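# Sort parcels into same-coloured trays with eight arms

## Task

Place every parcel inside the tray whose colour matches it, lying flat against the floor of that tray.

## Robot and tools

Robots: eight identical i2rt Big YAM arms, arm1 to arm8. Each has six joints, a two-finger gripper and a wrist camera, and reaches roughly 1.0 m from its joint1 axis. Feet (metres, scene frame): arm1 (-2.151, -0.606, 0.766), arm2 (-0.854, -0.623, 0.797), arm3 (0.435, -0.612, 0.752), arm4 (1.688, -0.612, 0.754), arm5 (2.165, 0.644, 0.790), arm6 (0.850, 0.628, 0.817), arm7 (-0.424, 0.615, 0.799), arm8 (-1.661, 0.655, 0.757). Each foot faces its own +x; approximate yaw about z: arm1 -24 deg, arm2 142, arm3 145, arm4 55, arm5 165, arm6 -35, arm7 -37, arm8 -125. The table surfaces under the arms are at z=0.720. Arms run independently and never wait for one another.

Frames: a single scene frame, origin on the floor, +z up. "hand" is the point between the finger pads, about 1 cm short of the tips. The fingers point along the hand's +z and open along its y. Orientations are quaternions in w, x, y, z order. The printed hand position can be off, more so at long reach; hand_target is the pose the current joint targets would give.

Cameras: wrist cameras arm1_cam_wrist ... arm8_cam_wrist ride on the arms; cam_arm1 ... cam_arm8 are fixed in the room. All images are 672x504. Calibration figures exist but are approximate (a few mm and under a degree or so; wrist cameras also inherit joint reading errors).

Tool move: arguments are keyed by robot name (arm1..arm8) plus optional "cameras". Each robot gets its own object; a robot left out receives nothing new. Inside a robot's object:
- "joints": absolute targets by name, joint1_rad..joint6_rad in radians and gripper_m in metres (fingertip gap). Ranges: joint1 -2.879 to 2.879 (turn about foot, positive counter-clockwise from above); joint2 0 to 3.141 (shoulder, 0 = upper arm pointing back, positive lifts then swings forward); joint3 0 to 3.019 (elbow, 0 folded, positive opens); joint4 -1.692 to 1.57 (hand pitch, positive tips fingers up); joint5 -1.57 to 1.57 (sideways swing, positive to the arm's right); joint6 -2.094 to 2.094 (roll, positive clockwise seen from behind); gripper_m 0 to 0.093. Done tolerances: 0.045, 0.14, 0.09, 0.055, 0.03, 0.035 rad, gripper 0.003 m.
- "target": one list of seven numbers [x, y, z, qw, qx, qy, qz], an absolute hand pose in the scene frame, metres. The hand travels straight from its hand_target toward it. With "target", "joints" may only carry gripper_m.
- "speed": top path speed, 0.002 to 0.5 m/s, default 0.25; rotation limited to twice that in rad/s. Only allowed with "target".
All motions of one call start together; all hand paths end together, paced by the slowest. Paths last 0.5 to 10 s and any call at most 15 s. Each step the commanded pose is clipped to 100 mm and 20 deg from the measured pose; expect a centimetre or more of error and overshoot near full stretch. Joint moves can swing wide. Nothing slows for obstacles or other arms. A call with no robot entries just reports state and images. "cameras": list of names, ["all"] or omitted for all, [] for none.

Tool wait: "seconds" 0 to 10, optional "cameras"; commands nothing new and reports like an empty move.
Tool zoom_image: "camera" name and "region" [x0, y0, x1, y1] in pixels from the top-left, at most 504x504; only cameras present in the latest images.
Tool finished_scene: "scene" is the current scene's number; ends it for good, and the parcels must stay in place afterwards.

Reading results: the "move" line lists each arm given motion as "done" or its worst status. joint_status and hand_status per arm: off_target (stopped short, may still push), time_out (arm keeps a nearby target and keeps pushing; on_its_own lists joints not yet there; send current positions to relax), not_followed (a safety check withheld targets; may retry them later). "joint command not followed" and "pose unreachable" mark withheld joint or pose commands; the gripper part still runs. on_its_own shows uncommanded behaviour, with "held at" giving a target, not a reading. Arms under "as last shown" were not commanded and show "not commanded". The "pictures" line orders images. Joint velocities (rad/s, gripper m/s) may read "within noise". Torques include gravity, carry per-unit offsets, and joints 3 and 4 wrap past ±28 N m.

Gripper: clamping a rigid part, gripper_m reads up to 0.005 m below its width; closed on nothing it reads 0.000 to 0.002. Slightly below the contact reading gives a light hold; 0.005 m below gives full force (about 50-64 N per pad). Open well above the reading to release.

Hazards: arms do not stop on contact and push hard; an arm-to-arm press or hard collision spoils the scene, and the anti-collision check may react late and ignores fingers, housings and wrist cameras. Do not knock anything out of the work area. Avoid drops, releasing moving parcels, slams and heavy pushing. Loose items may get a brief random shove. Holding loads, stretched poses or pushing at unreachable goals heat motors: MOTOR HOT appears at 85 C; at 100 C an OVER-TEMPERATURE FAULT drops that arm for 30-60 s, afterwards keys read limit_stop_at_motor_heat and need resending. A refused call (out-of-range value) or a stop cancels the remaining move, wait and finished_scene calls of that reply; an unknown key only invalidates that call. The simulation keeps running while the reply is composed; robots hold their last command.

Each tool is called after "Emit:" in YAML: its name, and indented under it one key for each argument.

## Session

Emit:
move:

Scene clock: 0.00 s.
Joint torques (N m): no reading
Heat: arm1: hottest joint1_rad 30 °C; arm2: hottest joint3_rad 30 °C; arm3: hottest joint2_rad 30 °C; arm4: hottest joint3_rad 35 °C; arm5: hottest joint3_rad 32 °C; arm6: hottest joint3_rad 31 °C; arm7: hottest joint3_rad 34 °C; arm8: hottest joint1_rad 29 °C.
Joint velocities: within noise
arm1.joint_positions: joint1_rad=+0.458 joint2_rad=+0.456 joint3_rad=+1.438 joint4_rad=-1.139 joint5_rad=+0.063 joint6_rad=-0.074 gripper_m=+0.09396
arm1.joint_status: not commanded
arm1.hand: x=-1.9866 y=-0.6052 z=+1.4040 quat_wxyz=(-0.650, +0.024, -0.759, +0.041) (m; scene frame)
arm1.hand_target: x=-1.9921 y=-0.6053 z=+1.4119 quat_wxyz=(-0.658, +0.023, -0.752, +0.041) (m; scene frame)
arm1.hand_status: not commanded
arm2.joint_positions: joint1_rad=-0.133 joint2_rad=+0.490 joint3_rad=+1.431 joint4_rad=-1.371 joint5_rad=+0.122 joint6_rad=+0.254 gripper_m=+0.09396
arm2.joint_status: not commanded
arm2.hand: x=-0.9557 y=-0.4897 z=+1.3731 quat_wxyz=(-0.193, +0.711, -0.448, -0.506) (m; scene frame)
arm2.hand_target: x=-0.9532 y=-0.4923 z=+1.3817 quat_wxyz=(-0.195, +0.705, -0.446, -0.516) (m; scene frame)
arm2.hand_status: not commanded
arm3.joint_positions: joint1_rad=+0.288 joint2_rad=+0.566 joint3_rad=+1.355 joint4_rad=-1.309 joint5_rad=+0.227 joint6_rad=-0.408 gripper_m=+0.09396
arm3.joint_status: not commanded
arm3.hand: x=+0.2384 y=-0.5089 z=+1.2929 quat_wxyz=(-0.272, +0.862, -0.018, -0.428) (m; scene frame)
arm3.hand_target: x=+0.2407 y=-0.5098 z=+1.3061 quat_wxyz=(-0.276, +0.854, -0.020, -0.440) (m; scene frame)
arm3.hand_status: not commanded
arm4.joint_positions: joint1_rad=-0.202 joint2_rad=+0.526 joint3_rad=+1.372 joint4_rad=-1.530 joint5_rad=+0.176 joint6_rad=+0.279 gripper_m=+0.09396
arm4.joint_status: not commanded
arm4.hand: x=+1.8391 y=-0.5129 z=+1.2624 quat_wxyz=(-0.405, +0.175, -0.887, -0.138) (m; scene frame)
arm4.hand_target: x=+1.8372 y=-0.5146 z=+1.2716 quat_wxyz=(-0.414, +0.173, -0.882, -0.143) (m; scene frame)
arm4.hand_status: not commanded
arm5.joint_positions: joint1_rad=+0.150 joint2_rad=+0.484 joint3_rad=+1.403 joint4_rad=-1.356 joint5_rad=-0.018 joint6_rad=+0.258 gripper_m=+0.09396
arm5.joint_status: not commanded
arm5.hand: x=+1.9905 y=+0.6571 z=+1.3561 quat_wxyz=(+0.044, +0.831, -0.149, -0.534) (m; scene frame)
arm5.hand_target: x=+1.9935 y=+0.6567 z=+1.3668 quat_wxyz=(+0.045, +0.825, -0.147, -0.545) (m; scene frame)
arm5.hand_status: not commanded
arm6.joint_positions: joint1_rad=+0.005 joint2_rad=+0.600 joint3_rad=+1.377 joint4_rad=-1.425 joint5_rad=+0.198 joint6_rad=-0.419 gripper_m=+0.09396
arm6.joint_status: not commanded
arm6.hand: x=+1.0055 y=+0.4776 z=+1.3387 quat_wxyz=(-0.341, -0.130, -0.883, +0.295) (m; scene frame)
arm6.hand_target: x=+1.0039 y=+0.4787 z=+1.3519 quat_wxyz=(-0.354, -0.130, -0.876, +0.302) (m; scene frame)
arm6.hand_status: not commanded
arm7.joint_positions: joint1_rad=-0.316 joint2_rad=+0.535 joint3_rad=+1.368 joint4_rad=-1.177 joint5_rad=-0.073 joint6_rad=-0.126 gripper_m=+0.09396
arm7.joint_status: not commanded
arm7.hand: x=-0.2873 y=+0.4416 z=+1.3804 quat_wxyz=(-0.508, -0.311, -0.757, +0.270) (m; scene frame)
arm7.hand_target: x=-0.2897 y=+0.4449 z=+1.3917 quat_wxyz=(-0.517, -0.307, -0.750, +0.275) (m; scene frame)
arm7.hand_status: not commanded
arm8.joint_positions: joint1_rad=+0.154 joint2_rad=+0.581 joint3_rad=+1.368 joint4_rad=-1.211 joint5_rad=-0.224 joint6_rad=+0.370 gripper_m=+0.09396
arm8.joint_status: not commanded
arm8.hand: x=-1.7287 y=+0.4302 z=+1.3236 quat_wxyz=(-0.435, -0.755, -0.361, +0.333) (m; scene frame)
arm8.hand_target: x=-1.7273 y=+0.4330 z=+1.3347 quat_wxyz=(-0.441, -0.748, -0.360, +0.341) (m; scene frame)
arm8.hand_status: not commanded
pictures: arm1_cam_wrist, arm2_cam_wrist, arm3_cam_wrist, arm4_cam_wrist, arm5_cam_wrist, arm6_cam_wrist, arm7_cam_wrist, arm8_cam_wrist, cam_arm1, cam_arm2, cam_arm3, cam_arm4, cam_arm5, cam_arm6, cam_arm7, cam_arm8
camera_calibration:
arm1_cam_wrist: T_world_to_cam=[[-0.0151899, -0.996953, 0.076509, -0.739945], [-0.693604, -0.0446081, -0.718974, -0.390757], [0.720196, -0.0639881, -0.690813, 2.48858], [0, 0, 0, 1]] pos_world=[-2.07453, -0.595882, 1.49481]
arm2_cam_wrist: T_world_to_cam=[[0.840398, 0.511513, -0.179125, 1.29842], [0.377955, -0.790013, -0.482731, 0.641545], [-0.388434, 0.337985, -0.857254, 1.09193], [0, 0, 0, 1]] pos_world=[-0.909517, -0.526384, 1.47834]
arm3_cam_wrist: T_world_to_cam=[[0.273517, 0.847801, 0.454336, -0.222297], [0.935917, -0.125599, -0.329066, 0.144225], [-0.221918, 0.515226, -0.827825, 1.50942], [0, 0, 0, 1]] pos_world=[0.260787, -0.571114, 1.39799]
arm4_cam_wrist: T_world_to_cam=[[0.421855, -0.902681, -0.084888, -1.1342], [-0.884829, -0.389463, -0.255726, 1.75509], [0.197778, 0.182991, -0.963015, 1.07074], [0, 0, 0, 1]] pos_world=[1.81965, -0.536211, 1.38368]
arm5_cam_wrist: T_world_to_cam=[[0.208912, 0.948065, -0.239849, -0.712488], [0.828489, -0.301889, -0.471666, -0.803489], [-0.519578, -0.100176, -0.84853, 2.37481], [0, 0, 0, 1]] pos_world=[2.04843, 0.67082, 1.46523]
arm6_cam_wrist: T_world_to_cam=[[-0.428817, -0.788123, 0.441564, 0.214993], [-0.903379, 0.371489, -0.214249, 1.0236], [0.00481816, -0.490773, -0.871274, 1.52024], [0, 0, 0, 1]] pos_world=[1.00957, 0.535277, 1.44892]
arm7_cam_wrist: T_world_to_cam=[[-0.747697, -0.654596, 0.111593, -0.082968], [-0.585602, 0.570766, -0.575584, 0.380558], [0.313082, -0.495711, -0.810093, 1.54839], [0, 0, 0, 1]] pos_world=[-0.323954, 0.496036, 1.48264]
arm8_cam_wrist: T_world_to_cam=[[-0.833849, 0.353228, -0.424177, -1.03093], [0.527182, 0.737406, -0.422271, 1.15734], [0.163633, -0.575728, -0.8011, 1.71143], [0, 0, 0, 1]] pos_world=[-1.74981, 0.496045, 1.42244]

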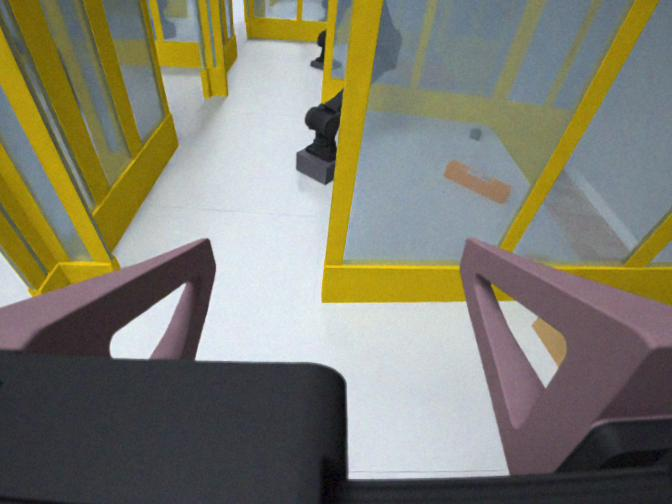

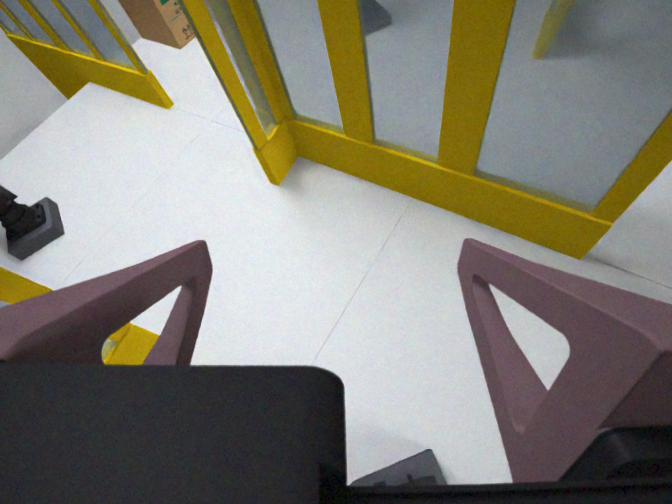

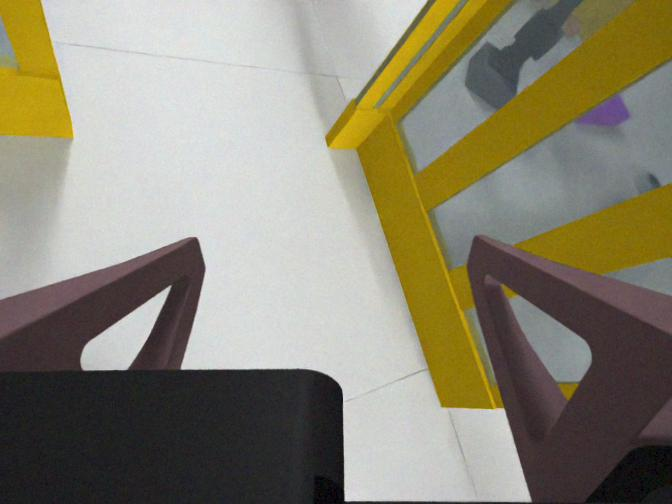

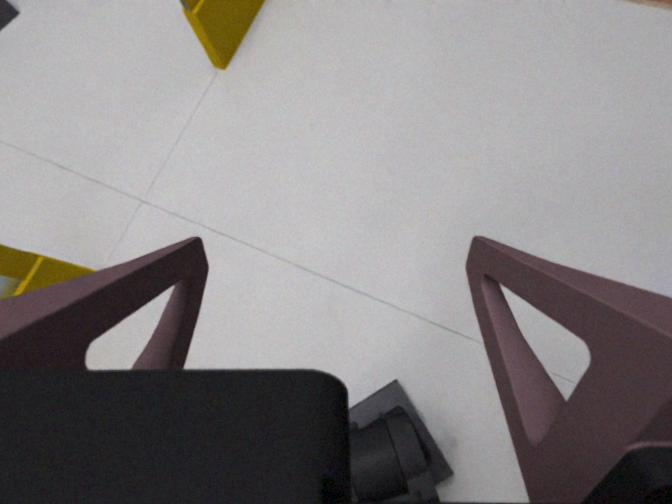

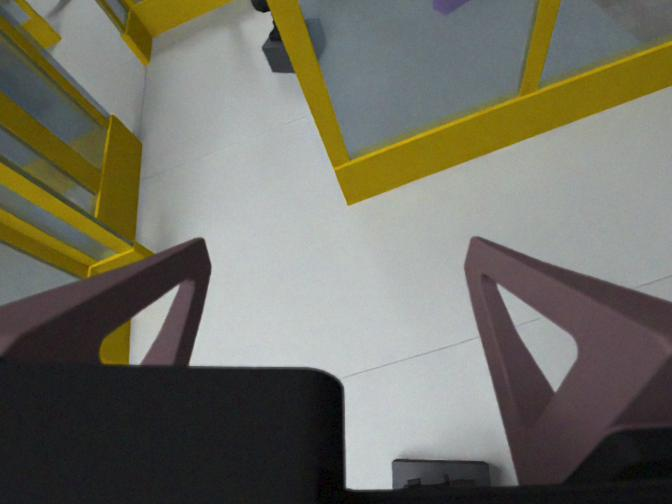

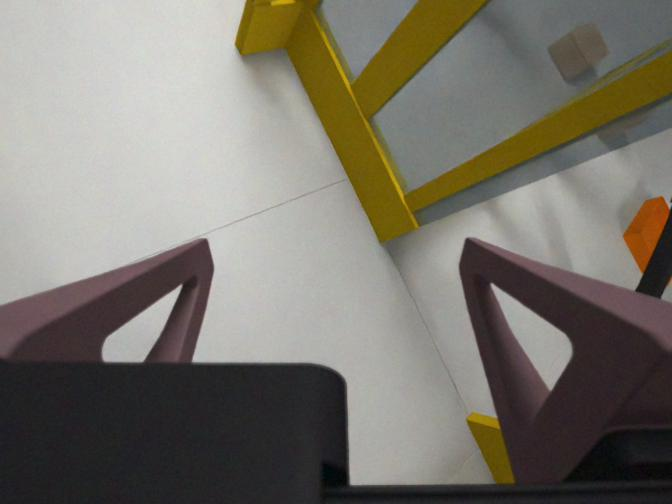

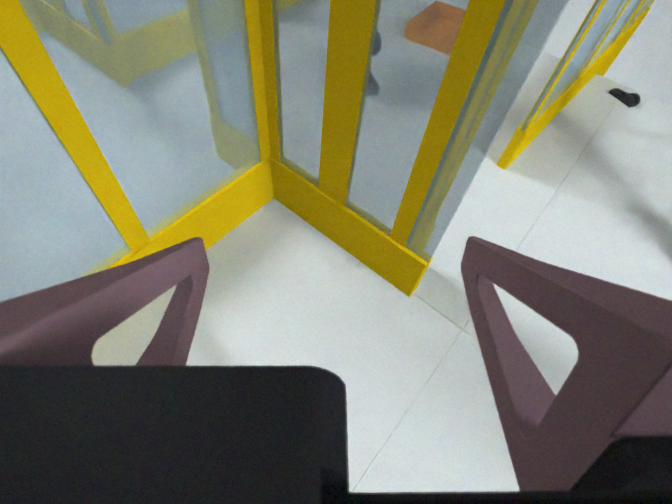

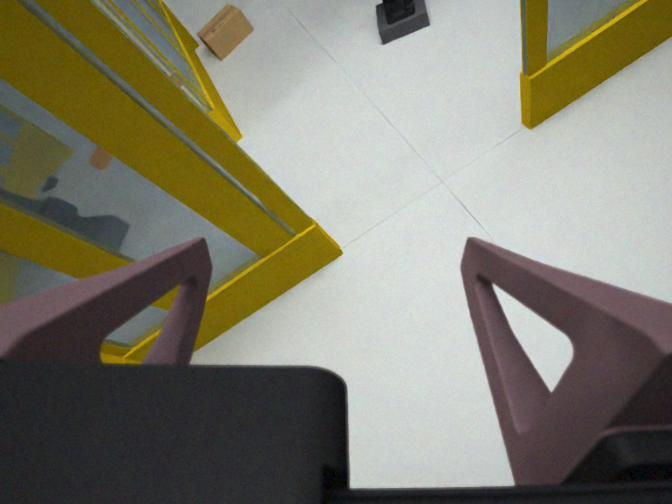

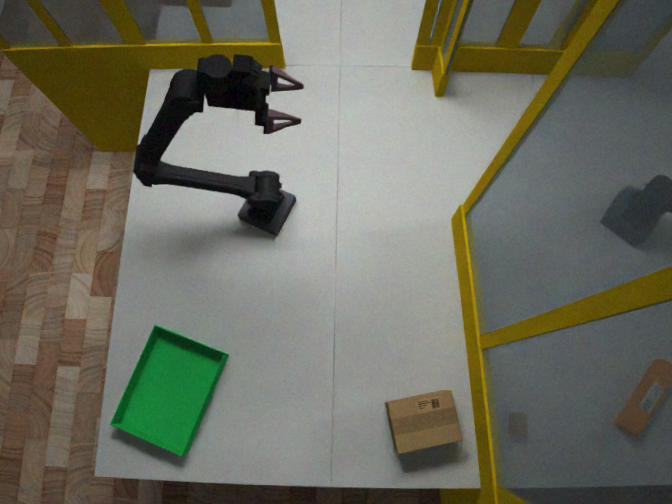

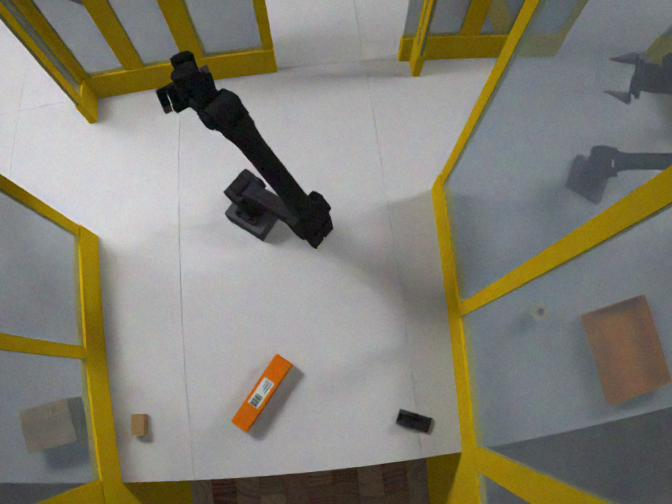

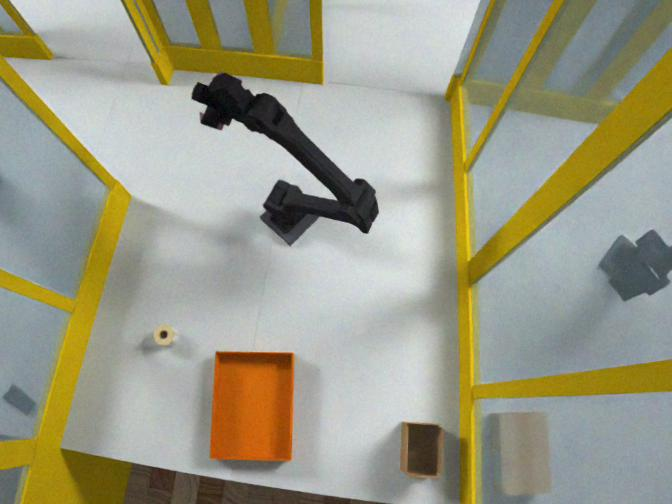

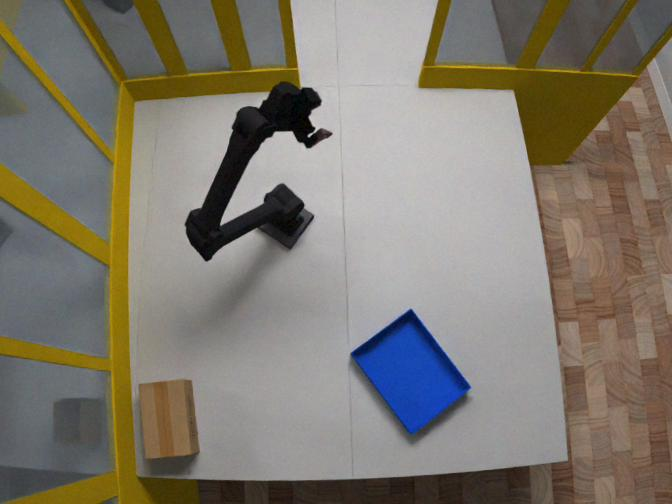

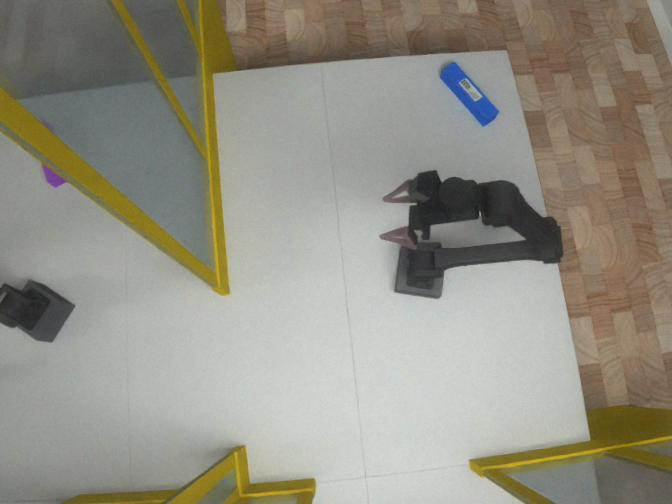

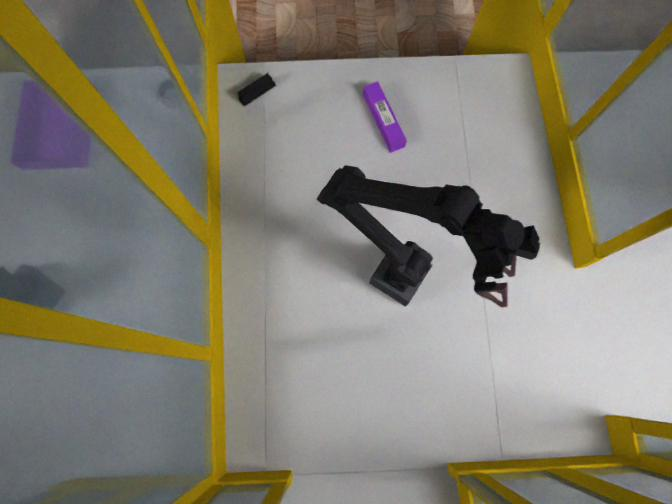

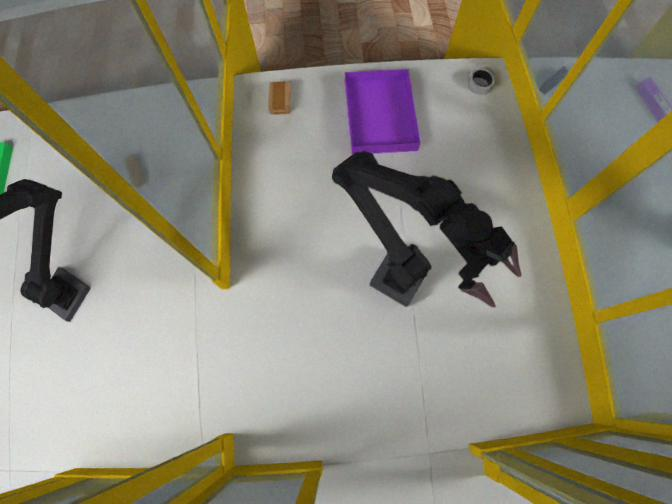

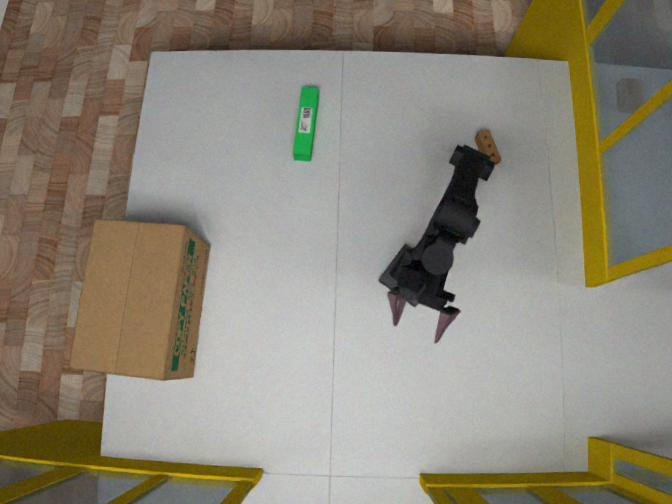

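Emit:
zoom_image:
  camera: "cam_arm5"
  region: [410, 35, 530, 155]

Emit:
zoom_image:
  camera: "cam_arm6"
  region: [325, 60, 445, 180]

Emit:
zoom_image:
  camera: "cam_arm8"
  region: [245, 65, 365, 185]

Emit:
zoom_image:
  camera: "cam_arm2"
  region: [200, 335, 320, 455]

Emit:
zoom_image:
  camera: "cam_arm6"
  region: [168, 0, 672, 504]

Emit:
zoom_image:
  camera: "cam_arm3"
  region: [0, 0, 504, 300]

Scaled by 4.200.

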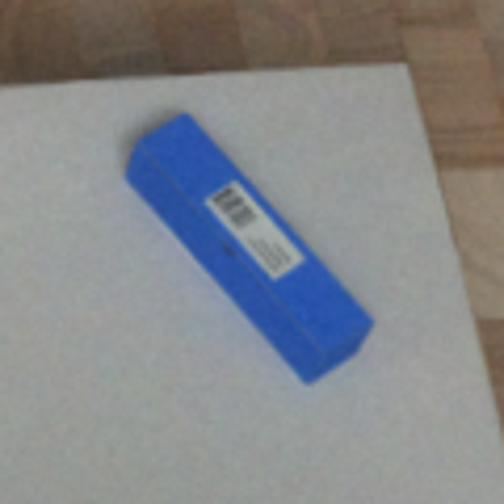

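Scaled by 4.200.

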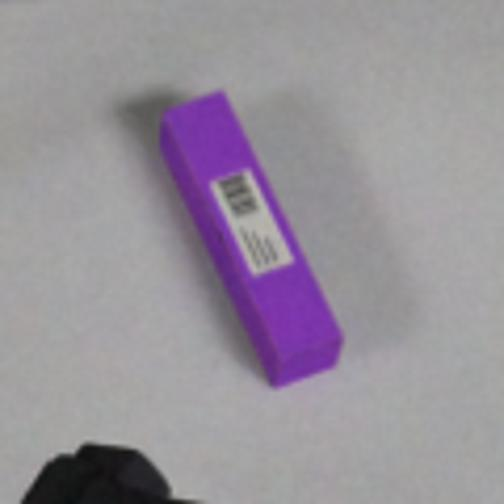

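Scaled by 4.200.

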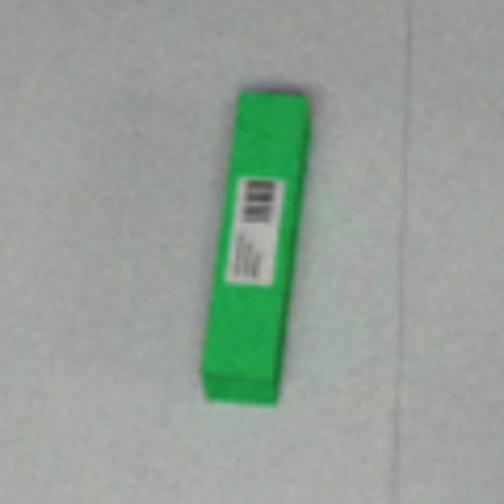

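Scaled by 4.200.

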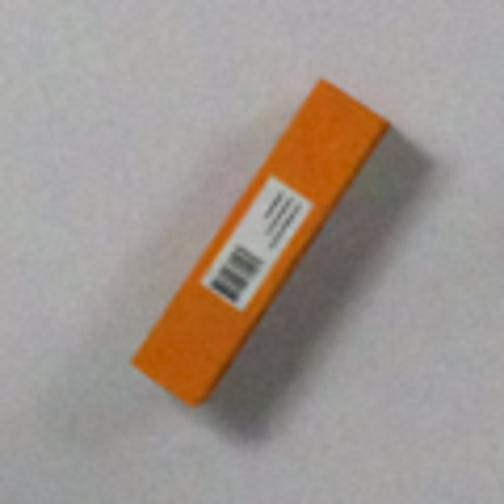

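Scaled by 1.000.

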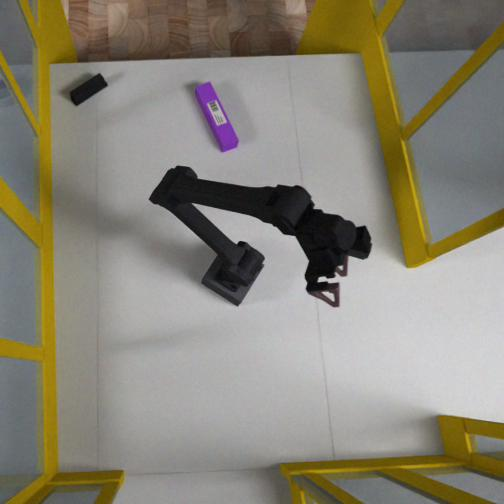

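Scaled by 1.000.

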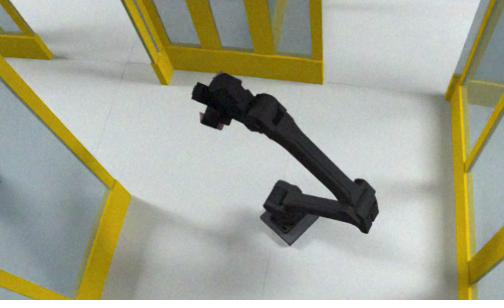

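Emit:
move:
  arm1: {"joints":{"joint1_rad":-1.541,"joint2_rad":1.2,"joint3_rad":1.3,"joint4_rad":-1.6,"joint5_rad":0,"joint6_rad":0}}
  arm2: {"joints":{"joint1_rad":2.178,"joint2_rad":1.2,"joint3_rad":1.3,"joint4_rad":-1.6,"joint5_rad":0,"joint6_rad":0.6}}
  arm3: {"joints":{"joint1_rad":2.161,"joint2_rad":1.2,"joint3_rad":1.3,"joint4_rad":-1.6,"joint5_rad":0,"joint6_rad":0}}
  arm4: {"joints":{"joint1_rad":-1.883,"joint2_rad":1.2,"joint3_rad":1.3,"joint4_rad":-1.6,"joint5_rad":0,"joint6_rad":0}}
  arm5: {"joints":{"joint1_rad":-1.716,"joint2_rad":1.2,"joint3_rad":1.3,"joint4_rad":-1.6,"joint5_rad":0,"joint6_rad":-0.5}}
  arm6: {"joints":{"joint1_rad":2.206,"joint2_rad":1.2,"joint3_rad":1.3,"joint4_rad":-1.6,"joint5_rad":0,"joint6_rad":-0.2}}
  arm7: {"joints":{"joint1_rad":2.2,"joint2_rad":1.2,"joint3_rad":1.3,"joint4_rad":-1.6,"joint5_rad":0,"joint6_rad":0}}
  arm8: {"joints":{"joint1_rad":-1.939,"joint5_rad":0,"joint6_rad":0.5}}
  cameras: []

Emit:
move:
  arm1: {"target":[-2.413,-1.213,1.0,0,0.8171,0.5764,0],"speed":0.4}
  arm3: {"target":[0.413,-1.256,1.0,0,0.6527,0.7576,0],"speed":0.4}
  arm4: {"target":[2.082,-1.141,1.0,0,0.4563,0.8898,0],"speed":0.4}
  arm7: {"target":[-0.412,1.24,1.0,0,0.7112,-0.7030,0],"speed":0.4}
  arm2: {"target":[-0.885,-1.245,0.95,0,0.9114,0.4115,0],"speed":0.4}
  arm5: {"target":[2.449,1.303,0.95,0,0.8660,-0.5,0],"speed":0.4}
  arm6: {"target":[0.837,1.26,0.95,0,0.8162,-0.5778,0],"speed":0.4}
  arm8: {"target":[-2.041,1.20,0.95,0,0.6927,-0.7213,0],"speed":0.4}
  cameras: ["arm1_cam_wrist","arm2_cam_wrist","arm3_cam_wrist","arm4_cam_wrist","arm5_cam_wrist","arm6_cam_wrist","arm7_cam_wrist","arm8_cam_wrist"]

Scene clock: 158.47 s.
Joint torques (N m): arm1=[1.44 -7 8.87 0.01 0.02 0.07] | arm2=[-0.15 -10.4 9.1 0.29 0.09 0.07] | arm3=[-0.26 -11.52 10.44 -0.17 -0.11 0.12] | arm4=[-0.32 -6.83 10.69 -0.05 -0.12 -0.03] | arm5=[-0.73 -7.12 7.97 -0.05 -0.26 -0.13] | arm6=[-0.91 -5.95 9.58 -0.03 0.08 0] | arm7=[-0.73 -8.06 10.17 -0.17 0 0.2] | arm8=[1.38 3.02 10.58 1.54 -0.02 -0.01]
Heat: arm1: hottest joint3_rad 33 °C; arm2: hottest joint3_rad 37 °C; arm3: hottest joint3_rad 33 °C; arm4: hottest joint3_rad 42 °C; arm5: hottest joint3_rad 36 °C; arm6: hottest joint3_rad 35 °C; arm7: hottest joint3_rad 46 °C; arm8: hottest joint3_rad 38 °C.
move: arm1 done; arm2 done; arm3 done; arm4 done; arm5 done; arm6 done; arm7 done; arm8 done
Joint velocities: within noise
arm1.joint_positions: joint1_rad=-1.541 joint2_rad=+1.202 joint3_rad=+1.298 joint4_rad=-1.588 joint5_rad=+0.002 joint6_rad=-0.006 gripper_m=+0.09397
arm1.joint_status: all done
arm1.hand: x=-2.2867 y=-0.9242 z=+1.0688 quat_wxyz=(-0.026, -0.830, -0.557, +0.035) (m; scene frame)
arm1.hand_target: x=-2.2853 y=-0.9217 z=+1.0696 quat_wxyz=(-0.025, -0.831, -0.555, +0.031) (m; scene frame)
arm1.hand_status: not commanded
arm2.joint_positions: joint1_rad=+2.183 joint2_rad=+1.210 joint3_rad=+1.292 joint4_rad=-1.591 joint5_rad=-0.001 joint6_rad=+0.587 gripper_m=+0.09398
arm2.joint_status: all done
arm2.hand: x=-0.8714 y=-0.9705 z=+1.0916 quat_wxyz=(+0.027, +0.892, +0.451, -0.015) (m; scene frame)
arm2.hand_target: x=-0.8729 y=-0.9681 z=+1.0978 quat_wxyz=(+0.030, +0.896, +0.443, -0.017) (m; scene frame)
arm2.hand_status: not commanded
arm3.joint_positions: joint1_rad=+2.157 joint2_rad=+1.221 joint3_rad=+1.286 joint4_rad=-1.588 joint5_rad=+0.000 joint6_rad=-0.016 gripper_m=+0.09398
arm3.joint_status: all done
arm3.hand: x=+0.4249 y=-0.9620 z=+1.0384 quat_wxyz=(+0.017, +0.710, +0.704, -0.013) (m; scene frame)
arm3.hand_target: x=+0.4262 y=-0.9588 z=+1.0504 quat_wxyz=(+0.025, +0.714, +0.699, -0.021) (m; scene frame)
arm3.hand_status: not commanded
arm4.joint_positions: joint1_rad=-1.882 joint2_rad=+1.204 joint3_rad=+1.296 joint4_rad=-1.589 joint5_rad=+0.002 joint6_rad=+0.008 gripper_m=+0.09397
arm4.joint_status: all done
arm4.hand: x=+1.8987 y=-0.8879 z=+1.0524 quat_wxyz=(-0.030, -0.451, -0.891, +0.024) (m; scene frame)
arm4.hand_target: x=+1.8971 y=-0.8859 z=+1.0550 quat_wxyz=(-0.029, -0.448, -0.893, +0.023) (m; scene frame)
arm4.hand_status: not commanded
arm5.joint_positions: joint1_rad=-1.720 joint2_rad=+1.213 joint3_rad=+1.285 joint4_rad=-1.589 joint5_rad=+0.002 joint6_rad=-0.490 gripper_m=+0.09397
arm5.joint_status: all done
arm5.hand: x=+2.3026 y=+0.9604 z=+1.0838 quat_wxyz=(-0.029, +0.735, -0.678, -0.009) (m; scene frame)
arm5.hand_target: x=+2.3005 y=+0.9593 z=+1.0938 quat_wxyz=(-0.037, +0.739, -0.673, -0.012) (m; scene frame)
arm5.hand_status: not commanded
arm6.joint_positions: joint1_rad=+2.211 joint2_rad=+1.205 joint3_rad=+1.287 joint4_rad=-1.591 joint5_rad=-0.002 joint6_rad=-0.209 gripper_m=+0.09399
arm6.joint_status: all done
arm6.hand: x=+0.8430 y=+0.9739 z=+1.1112 quat_wxyz=(-0.023, +0.784, -0.620, -0.020) (m; scene frame)
arm6.hand_target: x=+0.8448 y=+0.9737 z=+1.1182 quat_wxyz=(-0.027, +0.779, -0.626, -0.023) (m; scene frame)
arm6.hand_status: not commanded
arm7.joint_positions: joint1_rad=+2.205 joint2_rad=+1.208 joint3_rad=+1.301 joint4_rad=-1.590 joint5_rad=-0.002 joint6_rad=-0.010 gripper_m=+0.09399
arm7.joint_status: all done
arm7.hand: x=-0.4216 y=+0.9635 z=+1.0991 quat_wxyz=(-0.027, +0.708, -0.705, -0.028) (m; scene frame)
arm7.hand_target: x=-0.4195 y=+0.9593 z=+1.1011 quat_wxyz=(-0.026, +0.703, -0.710, -0.026) (m; scene frame)
arm7.hand_status: not commanded
arm8.joint_positions: joint1_rad=-1.933 joint2_rad=+0.581 joint3_rad=+1.368 joint4_rad=-1.211 joint5_rad=-0.002 joint6_rad=+0.493 gripper_m=+0.09398
arm8.joint_status: all done
arm8.hand: x=-1.7948 y=+0.8507 z=+1.3215 quat_wxyz=(+0.127, -0.626, +0.561, +0.527) (m; scene frame)
arm8.hand_target: x=-1.7917 y=+0.8490 z=+1.3326 quat_wxyz=(+0.129, -0.617, +0.560, +0.537) (m; scene frame)
arm8.hand_status: not commanded
pictures: none
No camera images: "cameras" was empty.

Scene clock: 161.17 s.
Joint torques (N m): arm1=[0.91 -18.78 12.49 -0.12 0.19 -0.07] | arm2=[0.21 -21.71 11.77 0.13 0.07 0.08] | arm3=[-0.91 -22.12 14.22 -0.25 0.01 -0.23] | arm4=[-1.32 -16.62 14.65 -0.16 -0.15 0.05] | arm5=[-0.38 -20.25 10.21 -0.21 -0.27 -0.14] | arm6=[-0.62 -14.68 12.52 -0.21 0.07 -0.18] | arm7=[-1.14 -15.68 15.56 -0.31 0.03 0.01] | arm8=[1.32 -19.9 14.67 -0.58 -0.16 0.03]
Heat: arm1: hottest joint3_rad 33 °C; arm2: hottest joint3_rad 37 °C; arm3: hottest joint3_rad 33 °C; arm4: hottest joint3_rad 43 °C; arm5: hottest joint3_rad 36 °C; arm6: hottest joint3_rad 36 °C; arm7: hottest joint3_rad 46 °C; arm8: hottest joint3_rad 38 °C.
move: arm1 off_target; arm2 off_target; arm3 off_target; arm4 off_target; arm5 off_target; arm6 off_target; arm7 off_target; arm8 off_target
Joint velocities: within noise
arm1.joint_positions: joint1_rad=-1.541 joint2_rad=+2.099 joint3_rad=+2.211 joint4_rad=-1.673 joint5_rad=+0.004 joint6_rad=-0.052 gripper_m=+0.09397
arm1.joint_status: not commanded
arm1.hand: x=-2.4039 y=-1.2067 z=+0.9912 quat_wxyz=(-0.006, -0.817, -0.577, +0.007) (m; scene frame)
arm1.hand_target: x=-2.4126 y=-1.2122 z=+0.9995 quat_wxyz=(-0.010, -0.817, -0.576, +0.016) (m; scene frame)
arm1.hand_status: off_target (0.014 m and 1.0 deg from the pose sent, 0.323 m and 5.7 deg at the start; a joint's target at an end of its range on 33 of 81 steps)
arm2.joint_positions: joint1_rad=+2.183 joint2_rad=+1.990 joint3_rad=+1.837 joint4_rad=-1.438 joint5_rad=-0.001 joint6_rad=+0.660 gripper_m=+0.09398
arm2.joint_status: not commanded
arm2.hand: x=-0.8843 y=-1.2330 z=+0.9412 quat_wxyz=(-0.009, +0.909, +0.418, +0.005) (m; scene frame)
arm2.hand_target: x=-0.8849 y=-1.2445 z=+0.9499 quat_wxyz=(+0.000, +0.911, +0.412, +0.000) (m; scene frame)
arm2.hand_status: off_target (0.015 m and 1.4 deg from the pose sent, 0.309 m and 6.1 deg at the start)
arm3.joint_positions: joint1_rad=+2.157 joint2_rad=+2.035 joint3_rad=+2.140 joint4_rad=-1.672 joint5_rad=+0.002 joint6_rad=-0.162 gripper_m=+0.09398
arm3.joint_status: not commanded
arm3.hand: x=+0.4181 y=-1.2459 z=+0.9806 quat_wxyz=(+0.001, +0.657, +0.754, +0.002) (m; scene frame)
arm3.hand_target: x=+0.4131 y=-1.2547 z=+0.9996 quat_wxyz=(+0.012, +0.653, +0.757, -0.015) (m; scene frame)
arm3.hand_status: off_target (0.022 m and 0.6 deg from the pose sent, 0.297 m and 9.3 deg at the start; a joint's target at an end of its range on 34 of 81 steps)
arm4.joint_positions: joint1_rad=-1.882 joint2_rad=+2.072 joint3_rad=+2.219 joint4_rad=-1.684 joint5_rad=-0.013 joint6_rad=+0.008 gripper_m=+0.09397
arm4.joint_status: not commanded
arm4.hand: x=+2.0804 y=-1.1287 z=+0.9943 quat_wxyz=(-0.015, -0.452, -0.892, +0.009) (m; scene frame)
arm4.hand_target: x=+2.0814 y=-1.1403 z=+0.9995 quat_wxyz=(-0.024, -0.456, -0.890, +0.012) (m; scene frame)
arm4.hand_status: off_target (0.014 m and 2.1 deg from the pose sent, 0.317 m and 4.4 deg at the start; a joint's target at an end of its range on 35 of 81 steps)
arm5.joint_positions: joint1_rad=-1.720 joint2_rad=+2.347 joint3_rad=+2.425 joint4_rad=-1.675 joint5_rad=+0.000 joint6_rad=-0.920 gripper_m=+0.09397
arm5.joint_status: not commanded
arm5.hand: x=+2.4476 y=+1.2943 z=+0.9330 quat_wxyz=(+0.009, +0.863, -0.506, +0.002) (m; scene frame)
arm5.hand_target: x=+2.4485 y=+1.3020 z=+0.9496 quat_wxyz=(-0.009, +0.866, -0.500, -0.001) (m; scene frame)
arm5.hand_status: off_target (0.019 m and 1.3 deg from the pose sent, 0.396 m and 25.6 deg at the start; a joint's target at an end of its range on 25 of 81 steps)
arm6.joint_positions: joint1_rad=+2.211 joint2_rad=+2.027 joint3_rad=+1.830 joint4_rad=-1.406 joint5_rad=-0.001 joint6_rad=-0.308 gripper_m=+0.09399
arm6.joint_status: not commanded
arm6.hand: x=+0.8371 y=+1.2445 z=+0.9372 quat_wxyz=(+0.013, +0.813, -0.581, +0.009) (m; scene frame)
arm6.hand_target: x=+0.8370 y=+1.2591 z=+0.9502 quat_wxyz=(-0.001, +0.816, -0.578, +0.000) (m; scene frame)
arm6.hand_status: off_target (0.020 m and 1.9 deg from the pose sent, 0.328 m and 7.1 deg at the start)
arm7.joint_positions: joint1_rad=+2.202 joint2_rad=+1.988 joint3_rad=+1.942 joint4_rad=-1.561 joint5_rad=-0.002 joint6_rad=-0.019 gripper_m=+0.09399
arm7.joint_status: not commanded
arm7.hand: x=-0.4182 y=+1.2244 z=+0.9870 quat_wxyz=(+0.013, +0.711, -0.703, +0.011) (m; scene frame)
arm7.hand_target: x=-0.4119 y=+1.2389 z=+1.0001 quat_wxyz=(-0.001, +0.711, -0.703, +0.000) (m; scene frame)
arm7.hand_status: off_target (0.021 m and 1.9 deg from the pose sent, 0.294 m and 4.4 deg at the start)
arm8.joint_positions: joint1_rad=-1.920 joint2_rad=+2.117 joint3_rad=+2.147 joint4_rad=-1.623 joint5_rad=+0.004 joint6_rad=+0.642 gripper_m=+0.09399
arm8.joint_status: not commanded
arm8.hand: x=-2.0370 y=+1.1891 z=+0.9415 quat_wxyz=(+0.000, -0.697, +0.717, -0.012) (m; scene frame)
arm8.hand_target: x=-2.0405 y=+1.1996 z=+0.9499 quat_wxyz=(+0.000, -0.693, +0.721, +0.001) (m; scene frame)
arm8.hand_status: off_target (0.014 m and 1.5 deg from the pose sent, 0.566 m and 66.1 deg at the start)
pictures: arm1_cam_wrist, arm2_cam_wrist, arm3_cam_wrist, arm4_cam_wrist, arm5_cam_wrist, arm6_cam_wrist, arm7_cam_wrist, arm8_cam_wrist
camera_calibration:
arm1_cam_wrist: T_world_to_cam=[[-0.936804, 0.349787, -0.00693368, -1.82199], [0.286167, 0.777515, 0.559982, 1.07579], [0.201265, 0.522609, -0.828476, 2.06219], [0, 0, 0, 1]] pos_world=[-2.42975, -1.27686, 1.09342]
arm2_cam_wrist: T_world_to_cam=[[-0.755561, 0.654596, 0.0251406, 0.114143], [0.536581, 0.596417, 0.596965, 0.652369], [0.375777, 0.464534, -0.801873, 1.78037], [0, 0, 0, 1]] pos_world=[-0.932829, -1.29084, 1.03532]
arm3_cam_wrist: T_world_to_cam=[[-0.991091, -0.133078, 0.00543188, 0.242123], [-0.104958, 0.805471, 0.583267, 0.48133], [-0.0819955, 0.577501, -0.812262, 1.67429], [0, 0, 0, 1]] pos_world=[0.42777, -1.32238, 1.0779]
arm4_cam_wrist: T_world_to_cam=[[-0.797957, -0.602545, 0.0143224, 0.963106], [-0.495998, 0.669986, 0.552363, 1.2436], [-0.342419, 0.433658, -0.833481, 2.15545], [0, 0, 0, 1]] pos_world=[2.12341, -1.18761, 1.09582]
arm5_cam_wrist: T_world_to_cam=[[0.877918, 0.478749, -0.00767299, -2.76022], [0.393698, -0.712647, 0.580635, -0.575342], [0.27251, -0.512771, -0.814128, 0.880365], [0, 0, 0, 1]] pos_world=[2.40985, 1.36286, 1.02961]
arm6_cam_wrist: T_world_to_cam=[[0.943854, 0.330336, -0.00408039, -1.19881], [0.266727, -0.754701, 0.599402, 0.160056], [0.194925, -0.566837, -0.800438, 1.41677], [0, 0, 0, 1]] pos_world=[0.812644, 1.31988, 1.03321]
arm7_cam_wrist: T_world_to_cam=[[0.999593, 0.0266047, 0.0103252, 0.372075], [0.0151753, -0.801941, 0.597211, 0.405129], [0.0241689, -0.596811, -0.802018, 1.65375], [0, 0, 0, 1]] pos_world=[-0.418041, 1.30196, 1.08054]
arm8_cam_wrist: T_world_to_cam=[[0.999446, -0.0326343, 0.00649497, 2.06952], [-0.0299268, -0.796278, 0.60419, 0.321335], [-0.0145455, -0.60405, -0.796813, 1.5594], [0, 0, 0, 1]] pos_world=[-2.03607, 1.26537, 1.03496]

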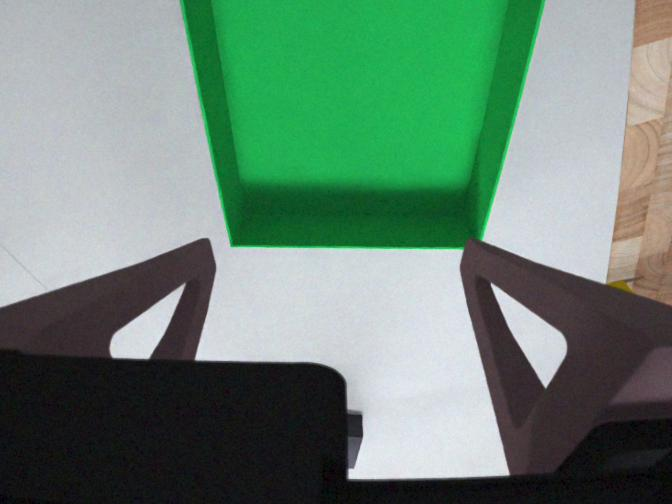

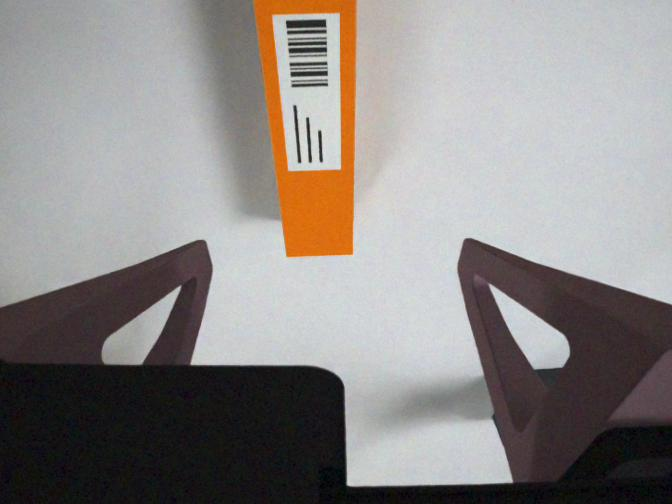

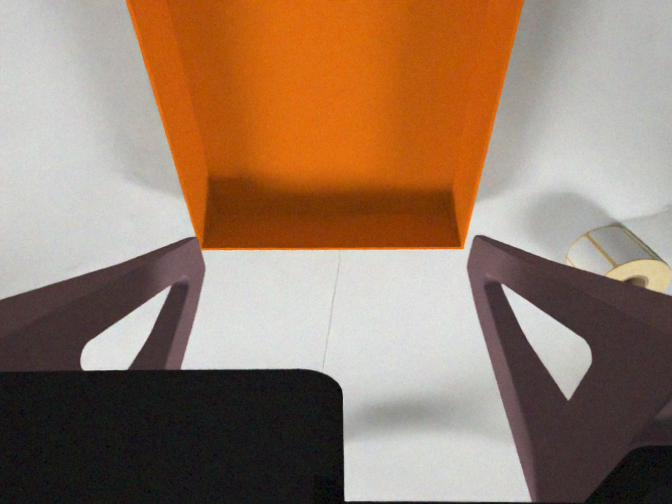

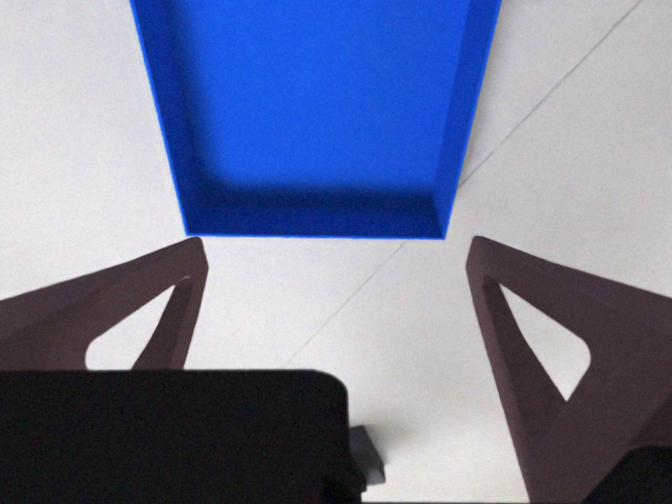

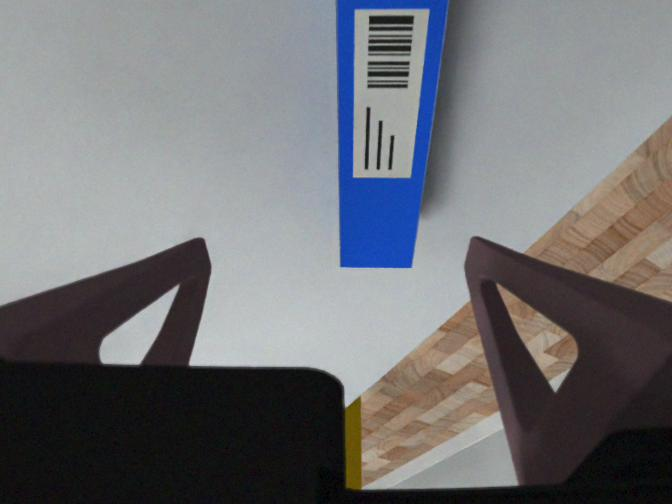

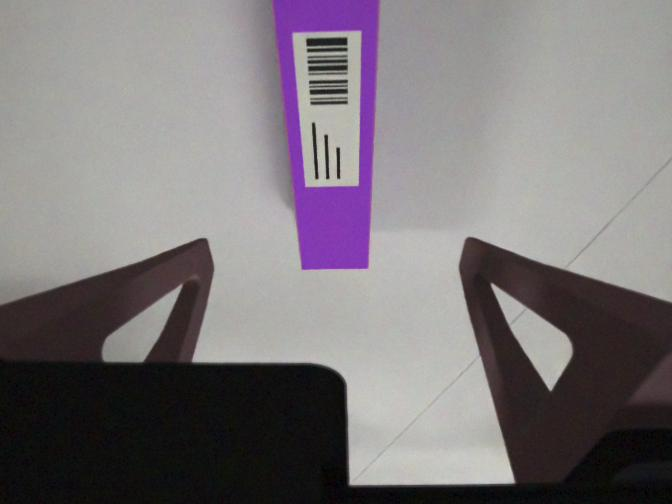

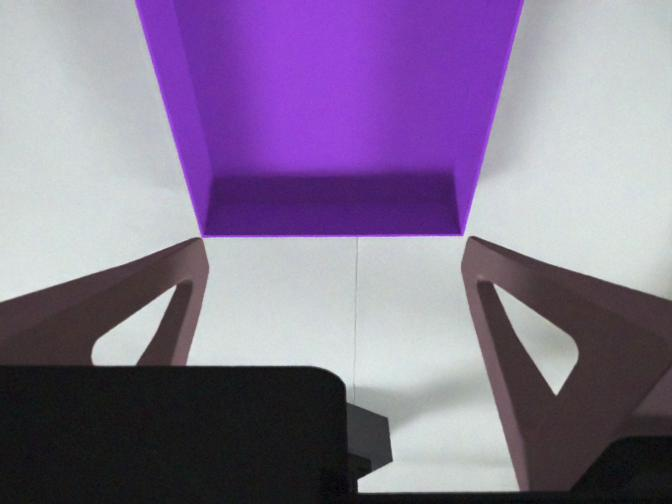

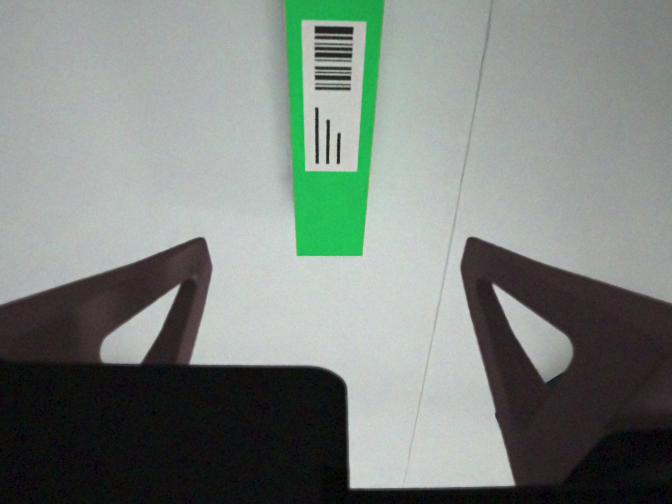

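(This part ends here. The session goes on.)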